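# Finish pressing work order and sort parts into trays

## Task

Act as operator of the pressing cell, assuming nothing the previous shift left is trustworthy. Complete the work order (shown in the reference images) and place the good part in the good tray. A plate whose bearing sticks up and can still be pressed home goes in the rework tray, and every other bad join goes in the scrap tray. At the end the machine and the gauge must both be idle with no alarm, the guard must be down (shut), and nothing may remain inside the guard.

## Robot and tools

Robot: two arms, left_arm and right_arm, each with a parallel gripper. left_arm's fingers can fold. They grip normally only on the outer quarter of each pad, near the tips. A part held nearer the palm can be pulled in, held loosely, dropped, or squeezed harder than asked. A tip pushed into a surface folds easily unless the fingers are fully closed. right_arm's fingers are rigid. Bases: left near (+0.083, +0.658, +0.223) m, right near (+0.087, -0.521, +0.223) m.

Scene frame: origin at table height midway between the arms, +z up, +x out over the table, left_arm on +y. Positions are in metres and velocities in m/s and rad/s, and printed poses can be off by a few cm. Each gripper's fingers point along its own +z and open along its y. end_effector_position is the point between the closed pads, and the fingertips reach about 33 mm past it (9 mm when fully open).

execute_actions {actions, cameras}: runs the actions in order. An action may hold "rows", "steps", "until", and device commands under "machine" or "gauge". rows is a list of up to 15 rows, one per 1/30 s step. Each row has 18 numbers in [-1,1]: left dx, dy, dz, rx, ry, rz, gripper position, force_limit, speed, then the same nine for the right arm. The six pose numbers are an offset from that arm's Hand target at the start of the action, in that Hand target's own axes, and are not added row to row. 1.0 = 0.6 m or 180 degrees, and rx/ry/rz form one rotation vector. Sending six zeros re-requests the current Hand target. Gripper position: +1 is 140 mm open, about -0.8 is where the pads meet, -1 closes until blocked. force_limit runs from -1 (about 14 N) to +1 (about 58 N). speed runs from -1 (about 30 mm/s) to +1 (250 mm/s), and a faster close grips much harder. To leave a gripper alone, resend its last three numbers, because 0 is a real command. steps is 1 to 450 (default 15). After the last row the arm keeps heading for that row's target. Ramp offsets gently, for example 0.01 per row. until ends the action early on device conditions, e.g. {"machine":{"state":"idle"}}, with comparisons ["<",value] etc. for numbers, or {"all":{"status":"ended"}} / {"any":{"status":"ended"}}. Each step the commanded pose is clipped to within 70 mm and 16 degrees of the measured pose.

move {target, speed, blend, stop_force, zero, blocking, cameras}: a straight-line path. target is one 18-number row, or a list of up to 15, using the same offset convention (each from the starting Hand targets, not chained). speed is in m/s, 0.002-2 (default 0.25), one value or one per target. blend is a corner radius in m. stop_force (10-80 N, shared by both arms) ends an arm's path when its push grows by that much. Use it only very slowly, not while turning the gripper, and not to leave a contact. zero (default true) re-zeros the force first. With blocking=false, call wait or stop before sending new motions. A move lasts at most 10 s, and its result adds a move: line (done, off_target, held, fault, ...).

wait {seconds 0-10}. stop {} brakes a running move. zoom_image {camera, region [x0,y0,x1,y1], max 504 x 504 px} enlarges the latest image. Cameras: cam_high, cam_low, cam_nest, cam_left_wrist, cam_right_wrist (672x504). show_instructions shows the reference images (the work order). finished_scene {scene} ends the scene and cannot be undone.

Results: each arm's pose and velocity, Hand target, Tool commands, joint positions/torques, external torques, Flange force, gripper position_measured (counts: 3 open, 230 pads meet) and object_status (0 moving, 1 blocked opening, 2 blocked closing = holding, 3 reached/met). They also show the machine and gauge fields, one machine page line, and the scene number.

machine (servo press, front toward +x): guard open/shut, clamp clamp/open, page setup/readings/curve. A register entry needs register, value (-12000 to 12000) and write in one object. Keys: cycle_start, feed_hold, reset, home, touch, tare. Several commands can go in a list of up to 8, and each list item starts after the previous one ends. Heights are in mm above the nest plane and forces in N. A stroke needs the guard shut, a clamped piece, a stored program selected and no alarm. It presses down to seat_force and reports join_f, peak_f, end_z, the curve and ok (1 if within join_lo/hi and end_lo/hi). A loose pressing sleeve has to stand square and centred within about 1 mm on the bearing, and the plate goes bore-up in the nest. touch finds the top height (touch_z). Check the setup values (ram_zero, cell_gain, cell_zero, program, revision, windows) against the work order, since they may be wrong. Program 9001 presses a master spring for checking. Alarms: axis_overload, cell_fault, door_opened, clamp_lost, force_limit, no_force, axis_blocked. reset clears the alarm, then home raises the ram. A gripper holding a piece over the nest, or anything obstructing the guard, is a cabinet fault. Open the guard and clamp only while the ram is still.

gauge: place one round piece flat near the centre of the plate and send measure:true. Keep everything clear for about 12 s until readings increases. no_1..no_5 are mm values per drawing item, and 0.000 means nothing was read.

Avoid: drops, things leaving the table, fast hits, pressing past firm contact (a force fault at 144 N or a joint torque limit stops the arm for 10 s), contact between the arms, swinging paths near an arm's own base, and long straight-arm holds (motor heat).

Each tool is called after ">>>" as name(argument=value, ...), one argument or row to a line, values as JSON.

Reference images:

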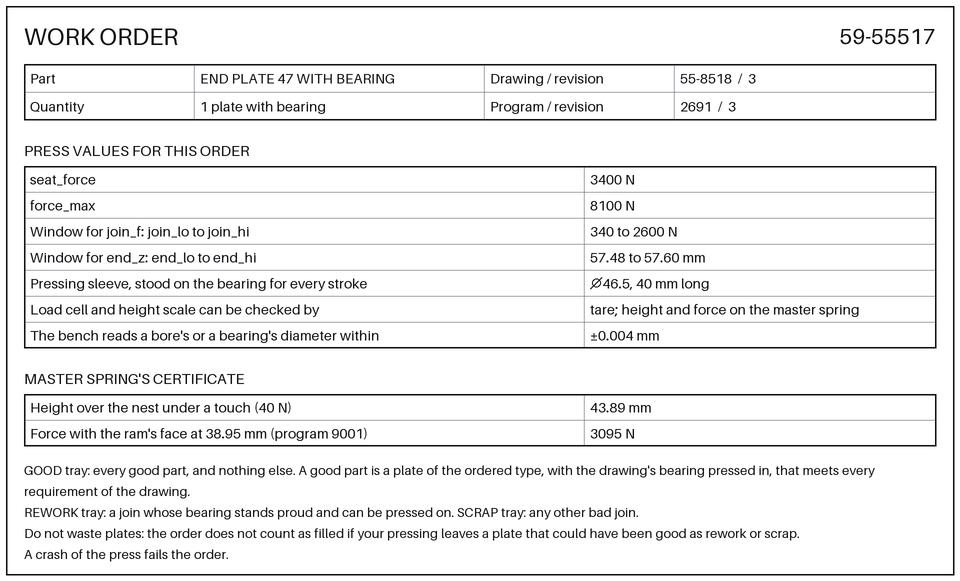

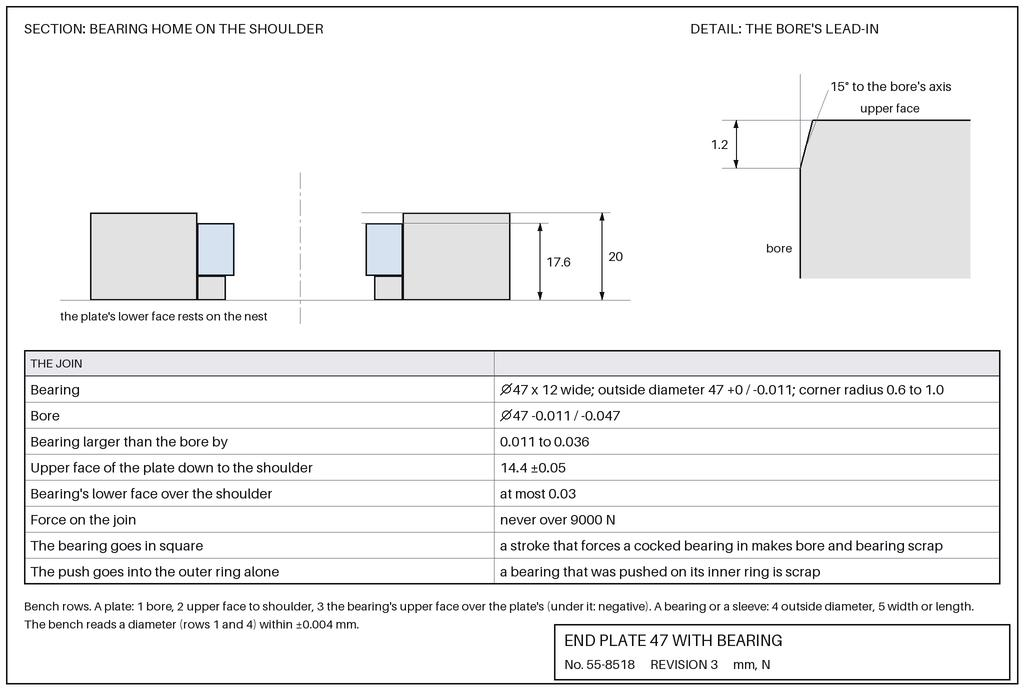

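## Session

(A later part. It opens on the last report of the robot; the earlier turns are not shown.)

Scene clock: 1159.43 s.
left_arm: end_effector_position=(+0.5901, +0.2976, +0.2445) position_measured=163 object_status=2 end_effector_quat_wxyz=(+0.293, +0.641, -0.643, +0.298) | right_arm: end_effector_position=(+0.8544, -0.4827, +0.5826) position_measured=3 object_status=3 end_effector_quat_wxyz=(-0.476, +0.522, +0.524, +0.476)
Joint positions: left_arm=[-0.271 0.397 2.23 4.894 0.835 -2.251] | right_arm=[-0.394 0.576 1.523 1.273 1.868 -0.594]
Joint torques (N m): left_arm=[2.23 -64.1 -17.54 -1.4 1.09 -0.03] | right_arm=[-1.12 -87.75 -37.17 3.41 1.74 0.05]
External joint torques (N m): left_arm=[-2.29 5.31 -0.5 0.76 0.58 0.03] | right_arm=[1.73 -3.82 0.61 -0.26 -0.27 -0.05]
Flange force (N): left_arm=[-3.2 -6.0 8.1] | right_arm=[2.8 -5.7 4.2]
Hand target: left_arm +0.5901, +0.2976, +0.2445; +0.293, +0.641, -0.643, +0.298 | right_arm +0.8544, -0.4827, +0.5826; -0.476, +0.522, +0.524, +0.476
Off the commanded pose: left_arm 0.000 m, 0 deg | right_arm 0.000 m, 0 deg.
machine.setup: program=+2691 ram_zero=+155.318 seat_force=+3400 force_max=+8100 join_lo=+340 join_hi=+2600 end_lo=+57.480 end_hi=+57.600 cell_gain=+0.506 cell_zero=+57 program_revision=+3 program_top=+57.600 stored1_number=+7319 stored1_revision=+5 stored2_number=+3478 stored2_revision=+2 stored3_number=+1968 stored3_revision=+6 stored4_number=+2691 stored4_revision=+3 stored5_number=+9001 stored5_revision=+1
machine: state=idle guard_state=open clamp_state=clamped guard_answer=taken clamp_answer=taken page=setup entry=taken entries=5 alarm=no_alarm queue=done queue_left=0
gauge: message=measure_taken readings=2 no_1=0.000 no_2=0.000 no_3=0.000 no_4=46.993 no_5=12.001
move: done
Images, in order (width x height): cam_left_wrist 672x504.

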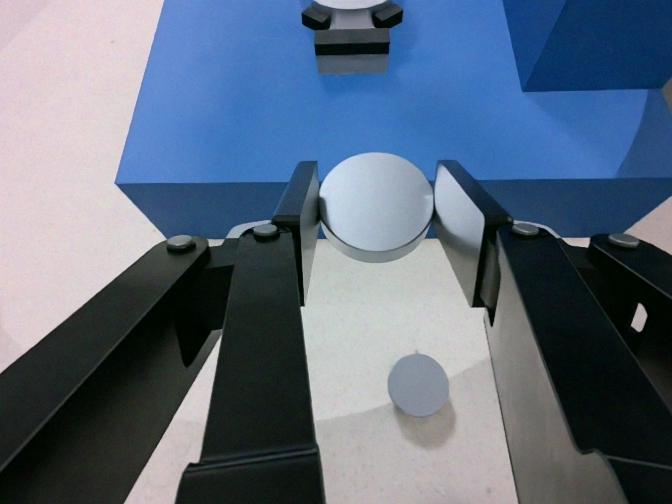

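>>> move(
  target=[
    [-0.0229,-0.0175,0.101,0,0,0,-1,0,-0.9,0,0,0,0,0,0,1,1,1],
    [0.2291,-0.0175,0.3988,0,0,0,-1,0,-0.9,0,0,0,0,0,0,1,1,1],
  ],
  blend=[0.02,0],
  speed=[0.1,0.12],
  cameras=["cam_left_wrist","cam_nest"],
)

Scene clock: 1172.77 s.
left_arm: end_effector_position=(+0.6013, +0.0264, +0.1936) position_measured=163 object_status=2 end_effector_quat_wxyz=(+0.293, +0.642, -0.643, +0.299) | right_arm: end_effector_position=(+0.8544, -0.4827, +0.5826) position_measured=3 object_status=3 end_effector_quat_wxyz=(-0.476, +0.522, +0.524, +0.476)
Joint positions: left_arm=[-0.681 0.599 1.998 4.577 0.63 -2.303] | right_arm=[-0.394 0.576 1.523 1.273 1.868 -0.594]
Joint torques (N m): left_arm=[1.89 -85.94 -19.18 -1.89 0.99 0.01] | right_arm=[-1.37 -87.9 -37.17 3.41 1.73 0.04]
External joint torques (N m): left_arm=[-1.67 6.58 -0.88 0.72 0.61 -0.01] | right_arm=[1.08 -5.11 0.07 -0.17 -0.24 -0.04]
Flange force (N): left_arm=[-2.5 -6.4 10.1] | right_arm=[4.2 -6.4 3.6]
Hand target: left_arm +0.6013, +0.0264, +0.1936; +0.293, +0.641, -0.643, +0.298 | right_arm +0.8544, -0.4827, +0.5826; -0.476, +0.522, +0.524, +0.476
Off the commanded pose: left_arm 0.000 m, 0 deg | right_arm 0.000 m, 0 deg.
machine.setup: program=+2691 ram_zero=+155.318 seat_force=+3400 force_max=+8100 join_lo=+340 join_hi=+2600 end_lo=+57.480 end_hi=+57.600 cell_gain=+0.506 cell_zero=+57 program_revision=+3 program_top=+57.600 stored1_number=+7319 stored1_revision=+5 stored2_number=+3478 stored2_revision=+2 stored3_number=+1968 stored3_revision=+6 stored4_number=+2691 stored4_revision=+3 stored5_number=+9001 stored5_revision=+1
machine: state=idle guard_state=open clamp_state=clamped guard_answer=taken clamp_answer=taken page=setup entry=taken entries=5 alarm=no_alarm queue=done queue_left=0
gauge: message=measure_taken readings=2 no_1=0.000 no_2=0.000 no_3=0.000 no_4=46.993 no_5=12.001
move: done
Images, in order (width x height): cam_nest 672x504, cam_left_wrist 672x504.

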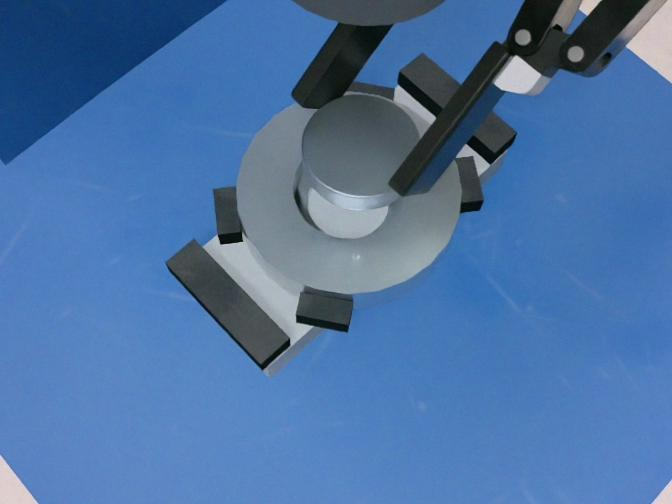

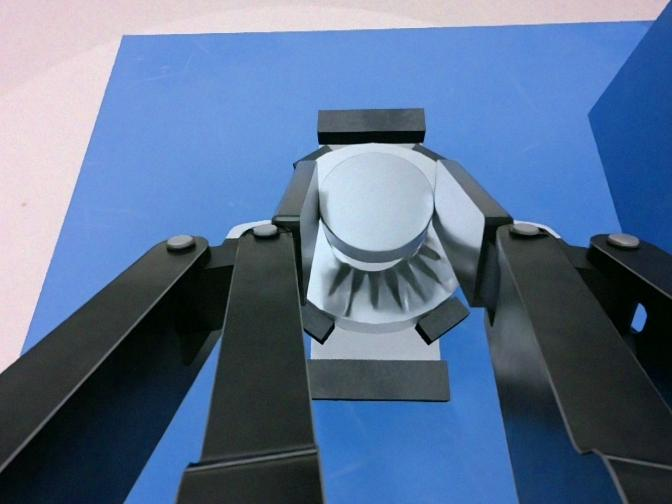

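>>> zoom_image(
  camera="cam_left_wrist",
  region=[280, 120, 480, 340],
)

>>> zoom_image(
  camera="cam_nest",
  region=[210, 70, 490, 320],
)

Scaled by 2.291 from the camera's 672x504 image, which has a finer 960x720 frame.

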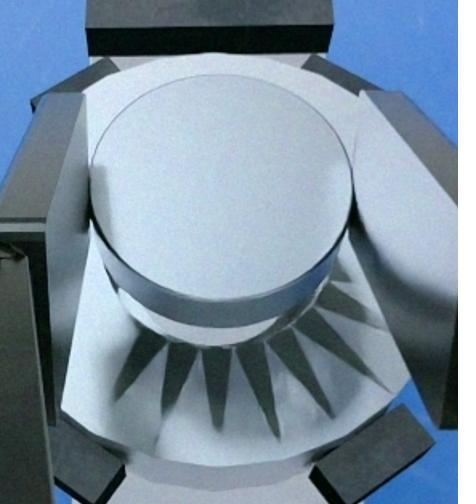

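Scaled by 1.800 from the camera's 672x504 image, which has a finer 960x720 frame.

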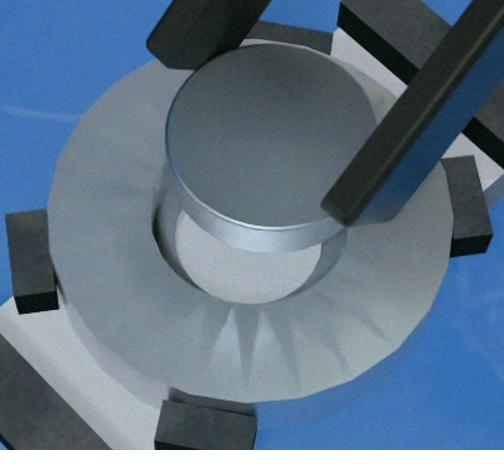

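>>> move(
  target=[-0.0108,0,0.0222,0,0,0,-1,0,-0.9,0,0,0,0,0,0,1,1,1],
  speed=0.05,
  cameras=["cam_left_wrist","cam_nest"],
)

>>> zoom_image(
  camera="cam_nest",
  region=[210, 70, 490, 320],
)

>>> zoom_image(
  camera="cam_left_wrist",
  region=[280, 120, 480, 340],
)

Scene clock: 1200.00 s.
left_arm: end_effector_position=(+0.6014, +0.0205, +0.1800) position_measured=163 object_status=2 end_effector_quat_wxyz=(+0.293, +0.641, -0.643, +0.298) | right_arm: end_effector_position=(+0.8544, -0.4827, +0.5826) position_measured=3 object_status=3 end_effector_quat_wxyz=(-0.476, +0.522, +0.524, +0.476)
Joint positions: left_arm=[-0.688 0.623 1.992 4.546 0.629 -2.272] | right_arm=[-0.394 0.576 1.523 1.273 1.868 -0.594]
Joint torques (N m): left_arm=[1.59 -86.99 -18.71 -1.96 1.05 0.07] | right_arm=[-1.33 -87.81 -37.2 3.38 1.73 0.05]
External joint torques (N m): left_arm=[-1.66 6.65 -0.52 0.76 0.59 -0.07] | right_arm=[0.67 -4.38 0.35 -0.14 -0.24 -0.05]
Flange force (N): left_arm=[-2.8 -5.9 9.8] | right_arm=[3.4 -6.3 3.1]
Hand target: left_arm +0.6014, +0.0205, +0.1800; +0.293, +0.641, -0.643, +0.298 | right_arm +0.8544, -0.4827, +0.5826; -0.476, +0.522, +0.524, +0.476
Off the commanded pose: left_arm 0.000 m, 0 deg | right_arm 0.000 m, 0 deg.
machine.setup: program=+2691 ram_zero=+155.318 seat_force=+3400 force_max=+8100 join_lo=+340 join_hi=+2600 end_lo=+57.480 end_hi=+57.600 cell_gain=+0.506 cell_zero=+57 program_revision=+3 program_top=+57.600 stored1_number=+7319 stored1_revision=+5 stored2_number=+3478 stored2_revision=+2 stored3_number=+1968 stored3_revision=+6 stored4_number=+2691 stored4_revision=+3 stored5_number=+9001 stored5_revision=+1
machine: state=idle guard_state=open clamp_state=clamped guard_answer=taken clamp_answer=taken page=setup entry=taken entries=5 alarm=no_alarm queue=done queue_left=0
gauge: message=measure_taken readings=2 no_1=0.000 no_2=0.000 no_3=0.000 no_4=46.993 no_5=12.001
move: done
Images, in order (width x height): cam_nest 672x504, cam_left_wrist 672x504.

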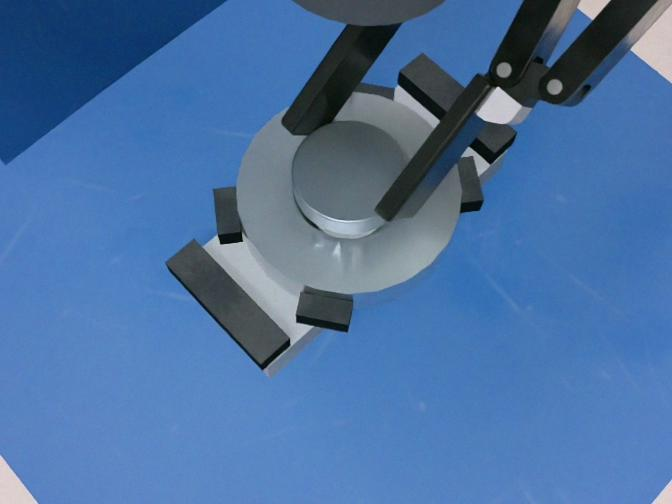

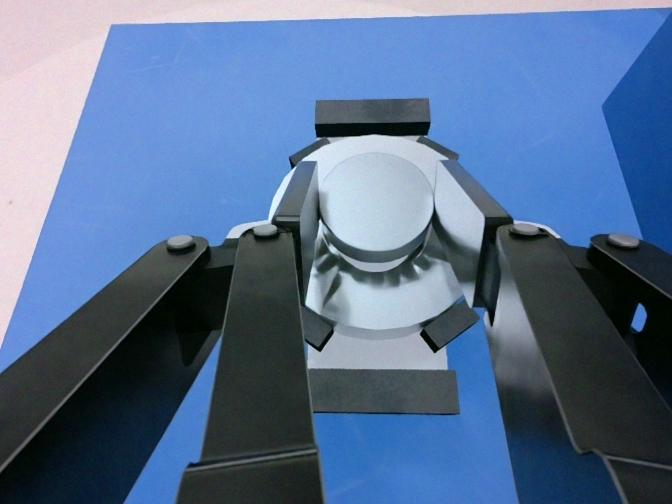

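Scaled by 1.800 from the camera's 672x504 image, which has a finer 960x720 frame.

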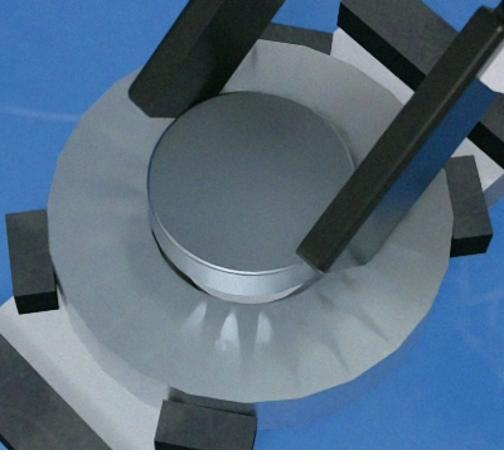

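Scaled by 2.291 from the camera's 672x504 image, which has a finer 960x720 frame.

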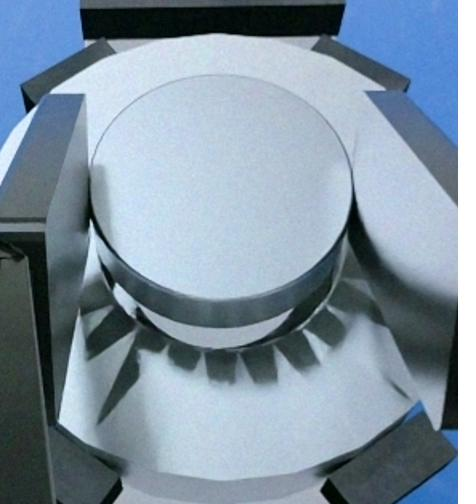

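>>> move(
  target=[-0.0054,0,0.0045,0,0,0,-1,0,-0.9,0,0,0,0,0,0,1,1,1],
  speed=0.03,
  cameras=["cam_left_wrist","cam_nest"],
)

>>> zoom_image(
  camera="cam_nest",
  region=[260, 100, 440, 270],
)

>>> zoom_image(
  camera="cam_left_wrist",
  region=[280, 120, 480, 340],
)

Scene clock: 1212.27 s.
left_arm: end_effector_position=(+0.6014, +0.0205, +0.1758) position_measured=163 object_status=2 end_effector_quat_wxyz=(+0.293, +0.641, -0.643, +0.298) | right_arm: end_effector_position=(+0.8544, -0.4827, +0.5826) position_measured=3 object_status=3 end_effector_quat_wxyz=(-0.476, +0.522, +0.524, +0.476)
Joint positions: left_arm=[-0.688 0.629 1.992 4.537 0.63 -2.261] | right_arm=[-0.394 0.576 1.523 1.273 1.868 -0.594]
Joint torques (N m): left_arm=[1.93 -87.6 -18.48 -1.89 1 -0.03] | right_arm=[-1.36 -87.73 -37.16 3.39 1.72 0.05]
External joint torques (N m): left_arm=[-2.25 6.93 -0.48 0.67 0.66 0.03] | right_arm=[1.13 -5.15 0.16 -0.16 -0.23 -0.05]
Flange force (N): left_arm=[-3.1 -5.0 10.9] | right_arm=[4.2 -6.6 3.7]
Hand target: left_arm +0.6014, +0.0205, +0.1758; +0.293, +0.641, -0.643, +0.298 | right_arm +0.8544, -0.4827, +0.5826; -0.476, +0.522, +0.524, +0.476
Off the commanded pose: left_arm 0.000 m, 0 deg | right_arm 0.000 m, 0 deg.
machine.setup: program=+2691 ram_zero=+155.318 seat_force=+3400 force_max=+8100 join_lo=+340 join_hi=+2600 end_lo=+57.480 end_hi=+57.600 cell_gain=+0.506 cell_zero=+57 program_revision=+3 program_top=+57.600 stored1_number=+7319 stored1_revision=+5 stored2_number=+3478 stored2_revision=+2 stored3_number=+1968 stored3_revision=+6 stored4_number=+2691 stored4_revision=+3 stored5_number=+9001 stored5_revision=+1
machine: state=idle guard_state=open clamp_state=clamped guard_answer=taken clamp_answer=taken page=setup entry=taken entries=5 alarm=no_alarm queue=done queue_left=0
gauge: message=measure_taken readings=2 no_1=0.000 no_2=0.000 no_3=0.000 no_4=46.993 no_5=12.001
move: done
Images, in order (width x height): cam_nest 672x504, cam_left_wrist 672x504.

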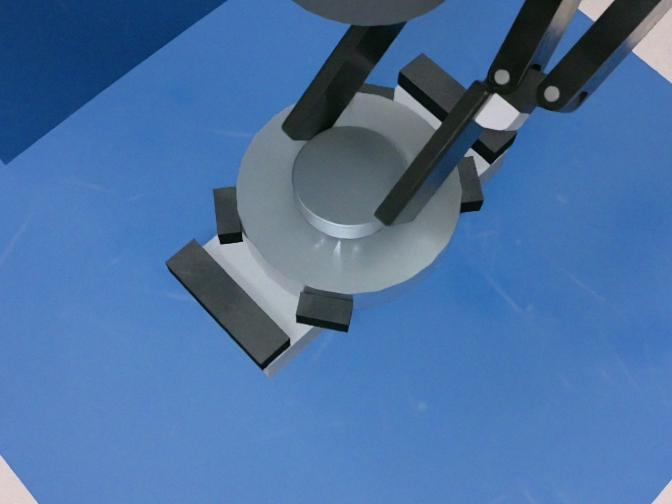

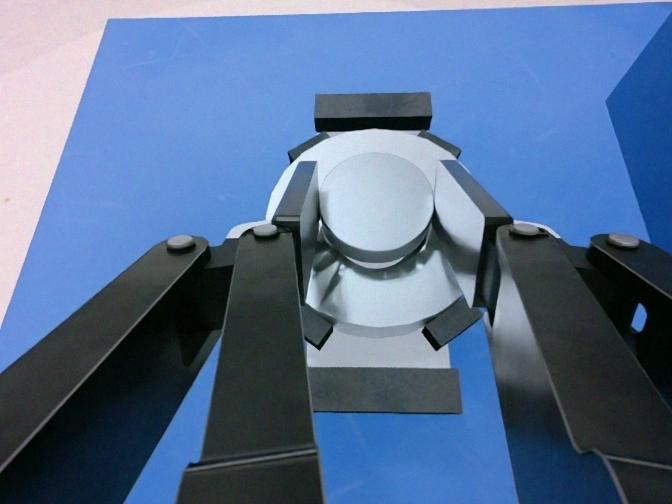

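Scaled by 2.800 from the camera's 672x504 image, which has a finer 960x720 frame.

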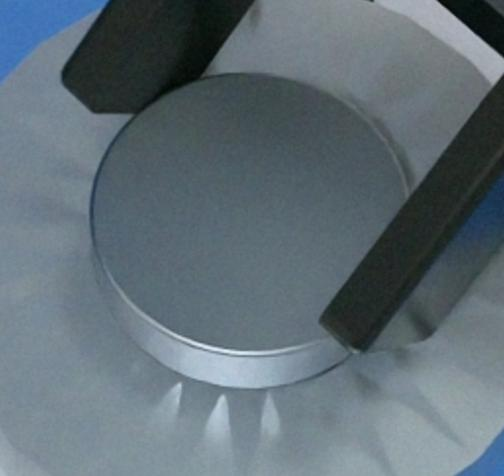

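Scaled by 2.291 from the camera's 672x504 image, which has a finer 960x720 frame.

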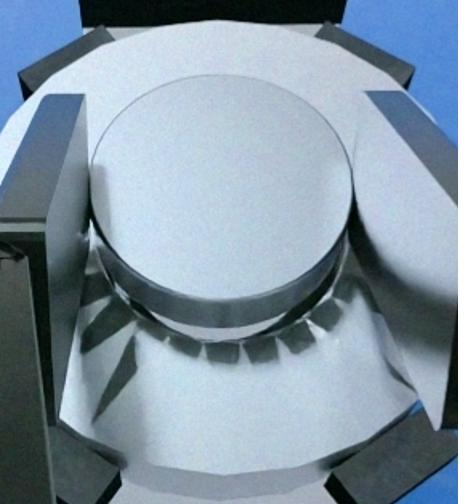

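>>> move(
  target=[-0.0005,0,-0.0006,0,0,0,-1,0,-0.9,0,0,0,0,0,0,1,1,1],
  speed=0.02,
)

>>> move(
  target=[-0.0102,0,0.0086,0,0,0,-1,0,-0.9,0,0,0,0,0,0,1,1,1],
  speed=0.005,
  stop_force=10,
  cameras=["cam_left_wrist","cam_nest"],
)

>>> zoom_image(
  camera="cam_nest",
  region=[260, 100, 440, 270],
)

>>> zoom_image(
  camera="cam_left_wrist",
  region=[280, 120, 480, 340],
)

Scene clock: 1224.87 s.
left_arm: end_effector_position=(+0.6014, +0.0210, +0.1758) position_measured=163 object_status=2 end_effector_quat_wxyz=(+0.293, +0.641, -0.643, +0.298) | right_arm: end_effector_position=(+0.8544, -0.4827, +0.5826) position_measured=3 object_status=3 end_effector_quat_wxyz=(-0.476, +0.522, +0.524, +0.476)
Joint positions: left_arm=[-0.687 0.629 1.993 4.537 0.631 -2.26] | right_arm=[-0.394 0.576 1.523 1.273 1.868 -0.594]
Joint torques (N m): left_arm=[1.64 -86.93 -18.48 -1.92 1.03 0.02] | right_arm=[-1.48 -87.83 -37.11 3.4 1.71 0.02]
External joint torques (N m): left_arm=[-1.79 5.67 -0.62 0.7 0.65 -0.02] | right_arm=[1.03 -4.79 0.26 -0.18 -0.22 -0.02]
Flange force (N): left_arm=[-2.1 -5.0 8.8] | right_arm=[3.9 -6.4 3.5]
Hand target: left_arm +0.6014, +0.0210, +0.1758; +0.293, +0.641, -0.643, +0.298 | right_arm +0.8544, -0.4827, +0.5826; -0.476, +0.522, +0.524, +0.476
Off the commanded pose: left_arm 0.000 m, 0 deg | right_arm 0.000 m, 0 deg.
machine.setup: program=+2691 ram_zero=+155.318 seat_force=+3400 force_max=+8100 join_lo=+340 join_hi=+2600 end_lo=+57.480 end_hi=+57.600 cell_gain=+0.506 cell_zero=+57 program_revision=+3 program_top=+57.600 stored1_number=+7319 stored1_revision=+5 stored2_number=+3478 stored2_revision=+2 stored3_number=+1968 stored3_revision=+6 stored4_number=+2691 stored4_revision=+3 stored5_number=+9001 stored5_revision=+1
machine: state=idle guard_state=open clamp_state=clamped guard_answer=taken clamp_answer=taken page=setup entry=taken entries=5 alarm=no_alarm queue=done queue_left=0
gauge: message=measure_taken readings=2 no_1=0.000 no_2=0.000 no_3=0.000 no_4=46.993 no_5=12.001
move: done

Scene clock: 1225.87 s.
left_arm: end_effector_position=(+0.6014, +0.0210, +0.1737) position_measured=163 object_status=2 end_effector_quat_wxyz=(+0.293, +0.641, -0.643, +0.299) | right_arm: end_effector_position=(+0.8544, -0.4827, +0.5826) position_measured=3 object_status=3 end_effector_quat_wxyz=(-0.476, +0.522, +0.524, +0.476)
Joint positions: left_arm=[-0.687 0.632 1.993 4.532 0.631 -2.254] | right_arm=[-0.394 0.576 1.523 1.273 1.868 -0.594]
Joint torques (N m): left_arm=[0.42 -75.11 -16.13 -1.45 -1.54 -0.11] | right_arm=[-1.32 -87.87 -37.2 3.39 1.72 0.03]
External joint torques (N m): left_arm=[-0.26 -6.29 -2.79 0.24 3.21 0.11] | right_arm=[1.3 -3.65 0.59 -0.2 -0.25 -0.03]
Flange force (N): left_arm=[5.6 -1.3 -7.4] | right_arm=[2.7 -5.5 3.7]
Hand target: left_arm +0.6014, +0.0210, +0.1737; +0.293, +0.641, -0.643, +0.299 (not the last commanded pose) | right_arm +0.8544, -0.4827, +0.5826; -0.476, +0.522, +0.524, +0.476
Off the commanded pose: left_arm 0.006 m, 0 deg | right_arm 0.000 m, 0 deg.
machine.setup: program=+2691 ram_zero=+155.318 seat_force=+3400 force_max=+8100 join_lo=+340 join_hi=+2600 end_lo=+57.480 end_hi=+57.600 cell_gain=+0.506 cell_zero=+57 program_revision=+3 program_top=+57.600 stored1_number=+7319 stored1_revision=+5 stored2_number=+3478 stored2_revision=+2 stored3_number=+1968 stored3_revision=+6 stored4_number=+2691 stored4_revision=+3 stored5_number=+9001 stored5_revision=+1
machine: state=idle guard_state=open clamp_state=clamped guard_answer=taken clamp_answer=taken page=setup entry=taken entries=5 alarm=no_alarm queue=done queue_left=0
gauge: message=measure_taken readings=2 no_1=0.000 no_2=0.000 no_3=0.000 no_4=46.993 no_5=12.001
move: contact (left_arm)
Images, in order (width x height): cam_nest 672x504, cam_left_wrist 672x504.

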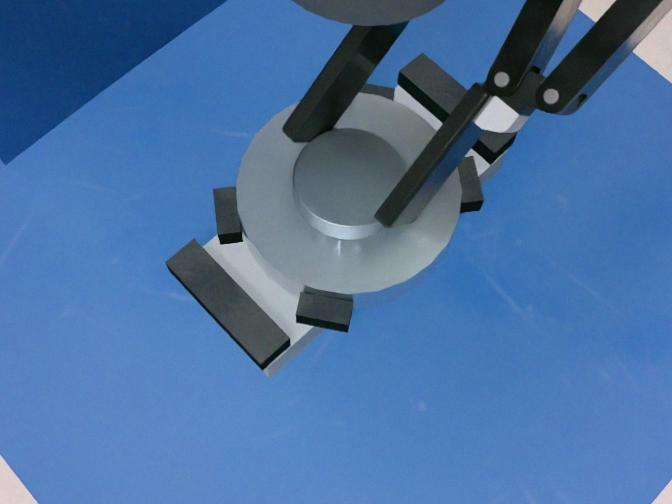

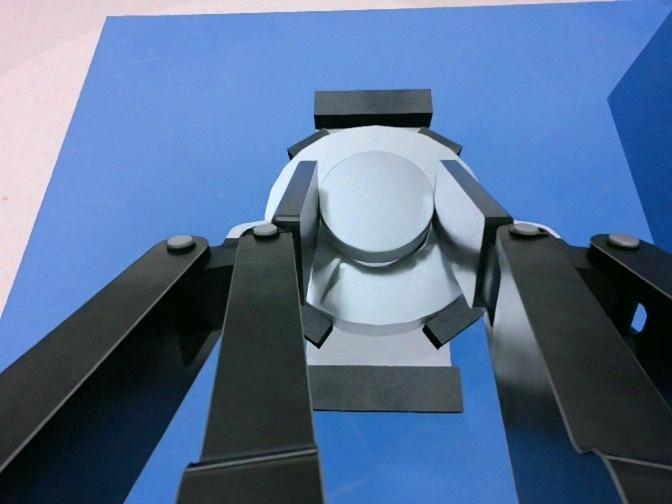

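Scaled by 2.800 from the camera's 672x504 image, which has a finer 960x720 frame.

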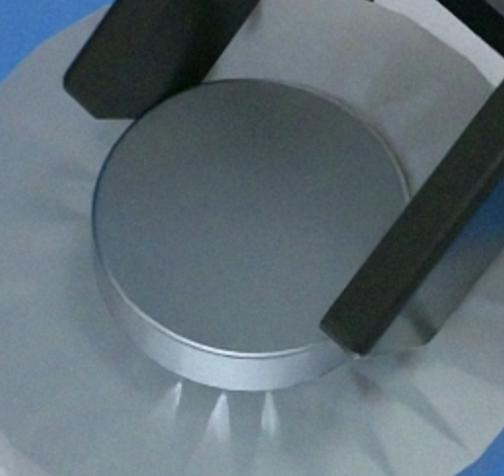

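Scaled by 2.291 from the camera's 672x504 image, which has a finer 960x720 frame.

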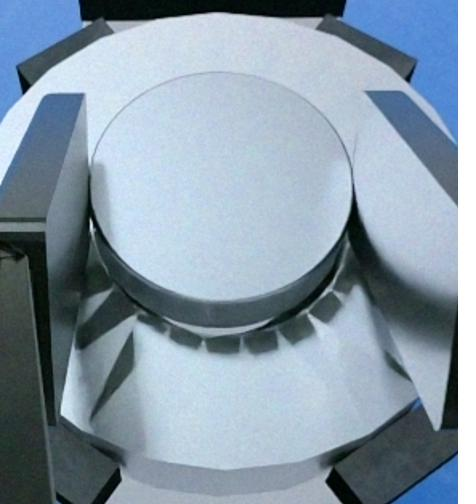

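>>> move(
  target=[0.0012,0,-0.0025,0,0,0,-1,0,-0.9,0,0,0,0,0,0,1,1,1],
  speed=0.02,
)

>>> move(
  target=[-0.0102,0,0.0086,0,0,0,-1,0,-0.9,0,0,0,0,0,0,1,1,1],
  speed=0.005,
  stop_force=10,
  cameras=["cam_left_wrist","cam_nest"],
)

>>> zoom_image(
  camera="cam_nest",
  region=[260, 100, 440, 270],
)

>>> zoom_image(
  camera="cam_left_wrist",
  region=[280, 120, 480, 340],
)

Scene clock: 1235.57 s.
left_arm: end_effector_position=(+0.6014, +0.0216, +0.1752) position_measured=163 object_status=2 end_effector_quat_wxyz=(+0.293, +0.641, -0.643, +0.299) | right_arm: end_effector_position=(+0.8544, -0.4827, +0.5826) position_measured=3 object_status=3 end_effector_quat_wxyz=(-0.476, +0.522, +0.524, +0.476)
Joint positions: left_arm=[-0.686 0.63 1.993 4.536 0.631 -2.258] | right_arm=[-0.394 0.576 1.523 1.273 1.868 -0.594]
Joint torques (N m): left_arm=[1.92 -86.88 -18.36 -1.93 1.04 -0.01] | right_arm=[-1.15 -87.74 -37.14 3.39 1.75 0.05]
External joint torques (N m): left_arm=[-1.91 5.41 -0.61 0.72 0.63 0.01] | right_arm=[0.79 -4.43 0.31 -0.18 -0.27 -0.05]
Flange force (N): left_arm=[-1.9 -4.6 8.5] | right_arm=[3.5 -6.2 3.2]
Hand target: left_arm +0.6014, +0.0216, +0.1752; +0.293, +0.641, -0.643, +0.299 | right_arm +0.8544, -0.4827, +0.5826; -0.476, +0.522, +0.524, +0.476
Off the commanded pose: left_arm 0.000 m, 0 deg | right_arm 0.000 m, 0 deg.
machine.setup: program=+2691 ram_zero=+155.318 seat_force=+3400 force_max=+8100 join_lo=+340 join_hi=+2600 end_lo=+57.480 end_hi=+57.600 cell_gain=+0.506 cell_zero=+57 program_revision=+3 program_top=+57.600 stored1_number=+7319 stored1_revision=+5 stored2_number=+3478 stored2_revision=+2 stored3_number=+1968 stored3_revision=+6 stored4_number=+2691 stored4_revision=+3 stored5_number=+9001 stored5_revision=+1
machine: state=idle guard_state=open clamp_state=clamped guard_answer=taken clamp_answer=taken page=setup entry=taken entries=5 alarm=no_alarm queue=done queue_left=0
gauge: message=measure_taken readings=2 no_1=0.000 no_2=0.000 no_3=0.000 no_4=46.993 no_5=12.001
move: done

Scene clock: 1236.47 s.
left_arm: end_effector_position=(+0.6014, +0.0216, +0.1736) position_measured=163 object_status=2 end_effector_quat_wxyz=(+0.293, +0.641, -0.643, +0.299) | right_arm: end_effector_position=(+0.8544, -0.4827, +0.5826) position_measured=3 object_status=3 end_effector_quat_wxyz=(-0.476, +0.522, +0.524, +0.476)
Joint positions: left_arm=[-0.686 0.632 1.994 4.532 0.632 -2.253] | right_arm=[-0.394 0.576 1.523 1.273 1.868 -0.594]
Joint torques (N m): left_arm=[5.38 -80.57 -19.26 -2.42 -2.14 -0.03] | right_arm=[-1.3 -87.75 -37.07 3.41 1.72 0.06]
External joint torques (N m): left_arm=[-5.45 -0.78 0.39 1.21 3.82 0.03] | right_arm=[1.6 -4.34 0.33 -0.23 -0.24 -0.06]
Flange force (N): left_arm=[3.7 2.7 0.3] | right_arm=[3.4 -5.8 4.1]
Hand target: left_arm +0.6014, +0.0216, +0.1736; +0.293, +0.641, -0.643, +0.299 (not the last commanded pose) | right_arm +0.8544, -0.4827, +0.5826; -0.476, +0.522, +0.524, +0.476
Off the commanded pose: left_arm 0.006 m, 0 deg | right_arm 0.000 m, 0 deg.
machine.setup: program=+2691 ram_zero=+155.318 seat_force=+3400 force_max=+8100 join_lo=+340 join_hi=+2600 end_lo=+57.480 end_hi=+57.600 cell_gain=+0.506 cell_zero=+57 program_revision=+3 program_top=+57.600 stored1_number=+7319 stored1_revision=+5 stored2_number=+3478 stored2_revision=+2 stored3_number=+1968 stored3_revision=+6 stored4_number=+2691 stored4_revision=+3 stored5_number=+9001 stored5_revision=+1
machine: state=idle guard_state=open clamp_state=clamped guard_answer=taken clamp_answer=taken page=setup entry=taken entries=5 alarm=no_alarm queue=done queue_left=0
gauge: message=measure_taken readings=2 no_1=0.000 no_2=0.000 no_3=0.000 no_4=46.993 no_5=12.001
move: contact (left_arm)
Images, in order (width x height): cam_nest 672x504, cam_left_wrist 672x504.

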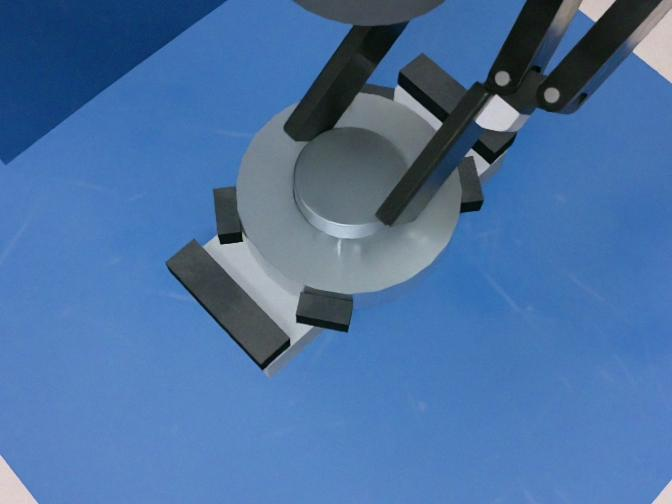

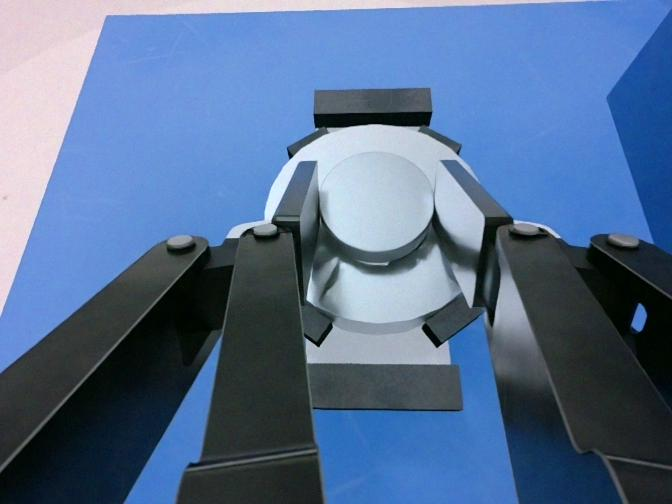

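Scaled by 2.800 from the camera's 672x504 image, which has a finer 960x720 frame.

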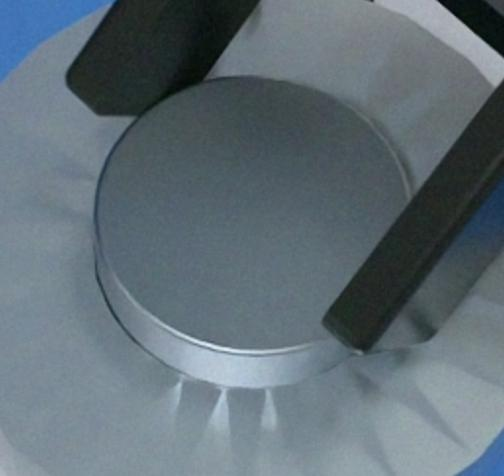

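Scaled by 2.291 from the camera's 672x504 image, which has a finer 960x720 frame.

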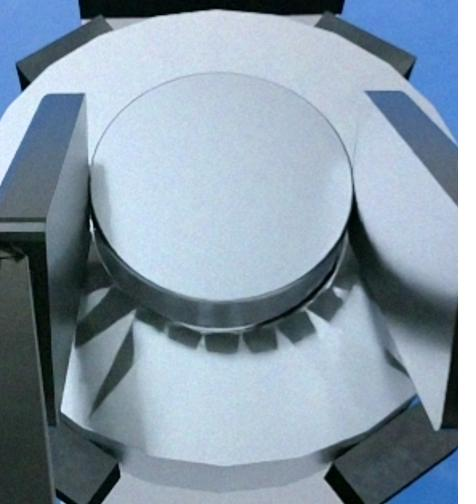

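>>> execute_actions(
  actions=[
    {"rows":[[0,0,0,0,0,0,-0.1,0,-0.9,0,0,0,0,0,0,1,1,1]],"steps":30},
  ],
  cameras=["cam_left_wrist","cam_nest"],
)

>>> zoom_image(
  camera="cam_nest",
  region=[260, 100, 440, 270],
)

>>> zoom_image(
  camera="cam_left_wrist",
  region=[280, 120, 480, 340],
)

Scene clock: 1244.73 s.
left_arm: end_effector_position=(+0.6014, +0.0216, +0.1736) position_measured=141 object_status=3 end_effector_quat_wxyz=(+0.293, +0.641, -0.643, +0.299) | right_arm: end_effector_position=(+0.8544, -0.4827, +0.5826) position_measured=3 object_status=3 end_effector_quat_wxyz=(-0.476, +0.522, +0.524, +0.476)
Joint positions: left_arm=[-0.686 0.632 1.994 4.532 0.632 -2.253] | right_arm=[-0.394 0.576 1.523 1.273 1.868 -0.594]
Joint torques (N m): left_arm=[1.6 -86.78 -18.05 -1.81 0.89 -0.06] | right_arm=[-1.14 -87.8 -37.1 3.39 1.71 0.05]
External joint torques (N m): left_arm=[-1.47 5.4 -0.85 0.6 0.78 0.06] | right_arm=[1.48 -4.44 0.28 -0.21 -0.23 -0.06]
Flange force (N): left_arm=[-2.5 -5.1 8.5] | right_arm=[3.5 -5.8 3.9]
Hand target: left_arm +0.6014, +0.0216, +0.1736; +0.293, +0.641, -0.643, +0.299 | right_arm +0.8544, -0.4827, +0.5826; -0.476, +0.522, +0.524, +0.476
Off the commanded pose: left_arm 0.000 m, 0 deg | right_arm 0.000 m, 0 deg.
machine.setup: program=+2691 ram_zero=+155.318 seat_force=+3400 force_max=+8100 join_lo=+340 join_hi=+2600 end_lo=+57.480 end_hi=+57.600 cell_gain=+0.506 cell_zero=+57 program_revision=+3 program_top=+57.600 stored1_number=+7319 stored1_revision=+5 stored2_number=+3478 stored2_revision=+2 stored3_number=+1968 stored3_revision=+6 stored4_number=+2691 stored4_revision=+3 stored5_number=+9001 stored5_revision=+1
machine: state=idle guard_state=open clamp_state=clamped guard_answer=taken clamp_answer=taken page=setup entry=taken entries=5 alarm=no_alarm queue=done queue_left=0
gauge: message=measure_taken readings=2 no_1=0.000 no_2=0.000 no_3=0.000 no_4=46.993 no_5=12.001
Images, in order (width x height): cam_nest 672x504, cam_left_wrist 672x504.

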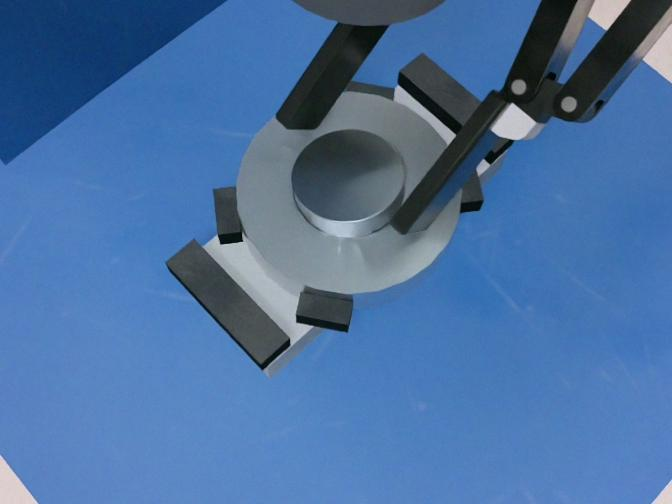

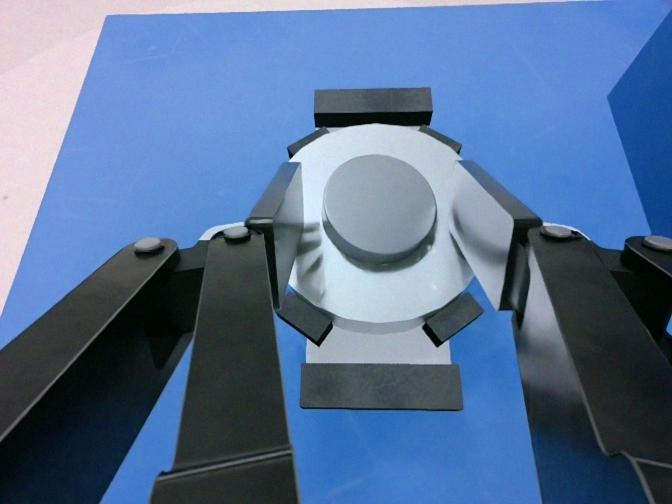

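Scaled by 2.800 from the camera's 672x504 image, which has a finer 960x720 frame.

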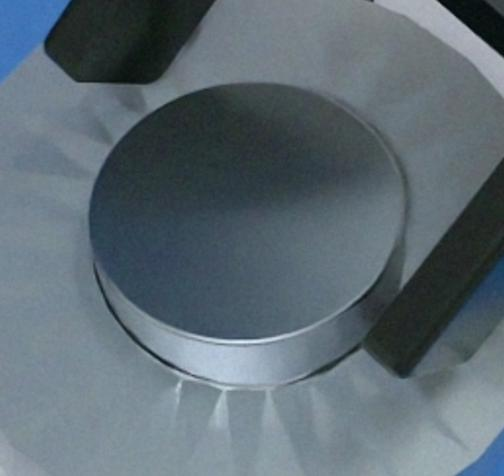

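Scaled by 2.291 from the camera's 672x504 image, which has a finer 960x720 frame.

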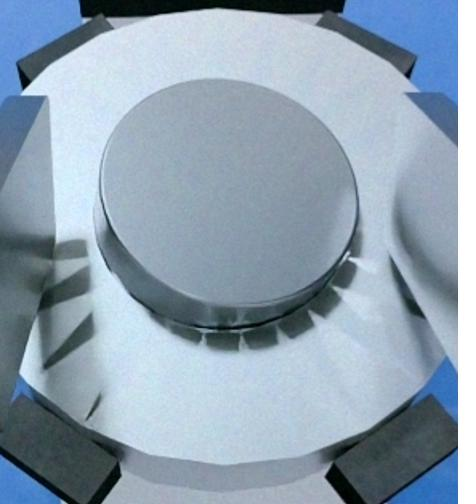

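>>> move(
  target=[0.0055,0,-0.0787,0,0,0,-0.1,0,-0.9,0,0,0,0,0,0,1,1,1],
  speed=0.08,
  cameras=["cam_left_wrist","cam_nest"],
)

>>> zoom_image(
  camera="cam_nest",
  region=[220, 80, 480, 320],
)

>>> zoom_image(
  camera="cam_left_wrist",
  region=[280, 70, 480, 290],
)

Scene clock: 1270.20 s.
left_arm: end_effector_position=(+0.6011, +0.0554, +0.2067) position_measured=141 object_status=3 end_effector_quat_wxyz=(+0.293, +0.641, -0.643, +0.299) | right_arm: end_effector_position=(+0.8544, -0.4827, +0.5826) position_measured=3 object_status=3 end_effector_quat_wxyz=(-0.476, +0.522, +0.524, +0.476)
Joint positions: left_arm=[-0.645 0.563 2.03 4.615 0.649 -2.311] | right_arm=[-0.394 0.576 1.523 1.273 1.868 -0.594]
Joint torques (N m): left_arm=[1.86 -81.64 -18.83 -1.71 0.84 -0.03] | right_arm=[-1.15 -87.94 -37.11 3.41 1.74 0.04]
External joint torques (N m): left_arm=[-1.91 5.45 -1.21 0.59 0.74 0.02] | right_arm=[1.32 -3.84 0.46 -0.23 -0.26 -0.04]
Flange force (N): left_arm=[-1.6 -5.8 9.1] | right_arm=[2.9 -5.5 3.7]
Hand target: left_arm +0.6011, +0.0554, +0.2068; +0.293, +0.641, -0.643, +0.299 | right_arm +0.8544, -0.4827, +0.5826; -0.476, +0.522, +0.524, +0.476
Off the commanded pose: left_arm 0.000 m, 0 deg | right_arm 0.000 m, 0 deg.
machine.setup: program=+2691 ram_zero=+155.318 seat_force=+3400 force_max=+8100 join_lo=+340 join_hi=+2600 end_lo=+57.480 end_hi=+57.600 cell_gain=+0.506 cell_zero=+57 program_revision=+3 program_top=+57.600 stored1_number=+7319 stored1_revision=+5 stored2_number=+3478 stored2_revision=+2 stored3_number=+1968 stored3_revision=+6 stored4_number=+2691 stored4_revision=+3 stored5_number=+9001 stored5_revision=+1
machine: state=idle guard_state=open clamp_state=clamped guard_answer=taken clamp_answer=taken page=setup entry=taken entries=5 alarm=no_alarm queue=done queue_left=0
gauge: message=measure_taken readings=2 no_1=0.000 no_2=0.000 no_3=0.000 no_4=46.993 no_5=12.001
move: done
Images, in order (width x height): cam_nest 672x504, cam_left_wrist 672x504.

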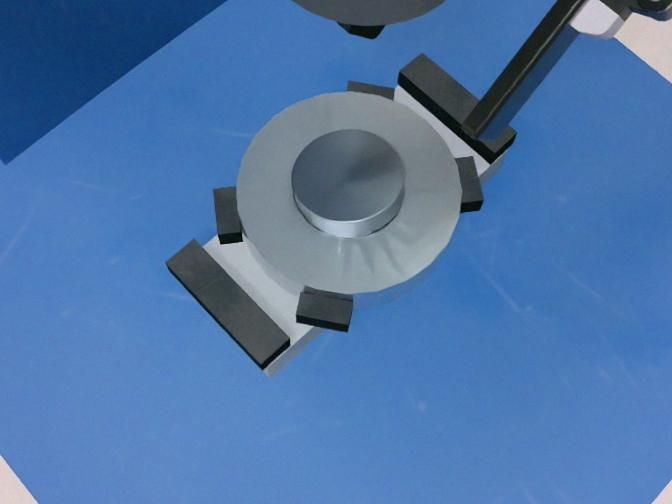

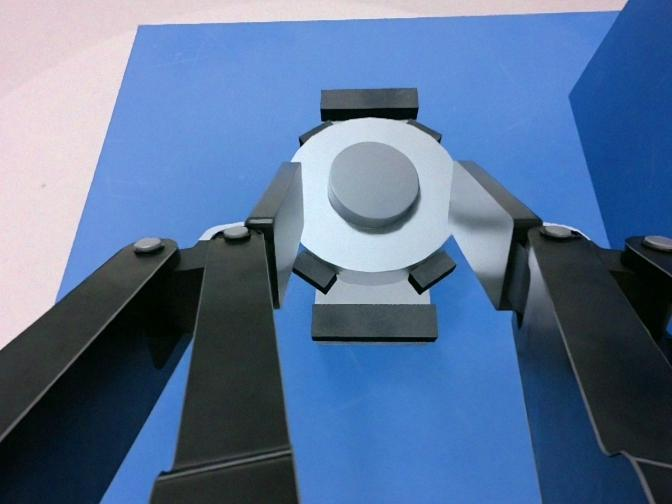

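Scaled by 1.938 from the camera's 672x504 image, which has a finer 960x720 frame.

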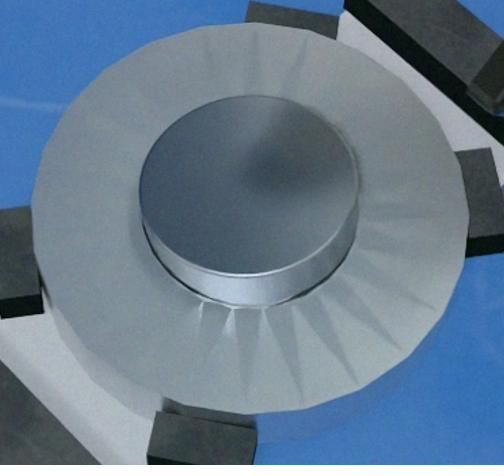

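Scaled by 2.291 from the camera's 672x504 image, which has a finer 960x720 frame.

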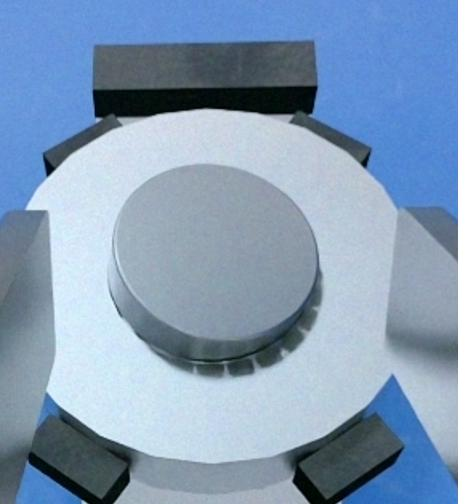

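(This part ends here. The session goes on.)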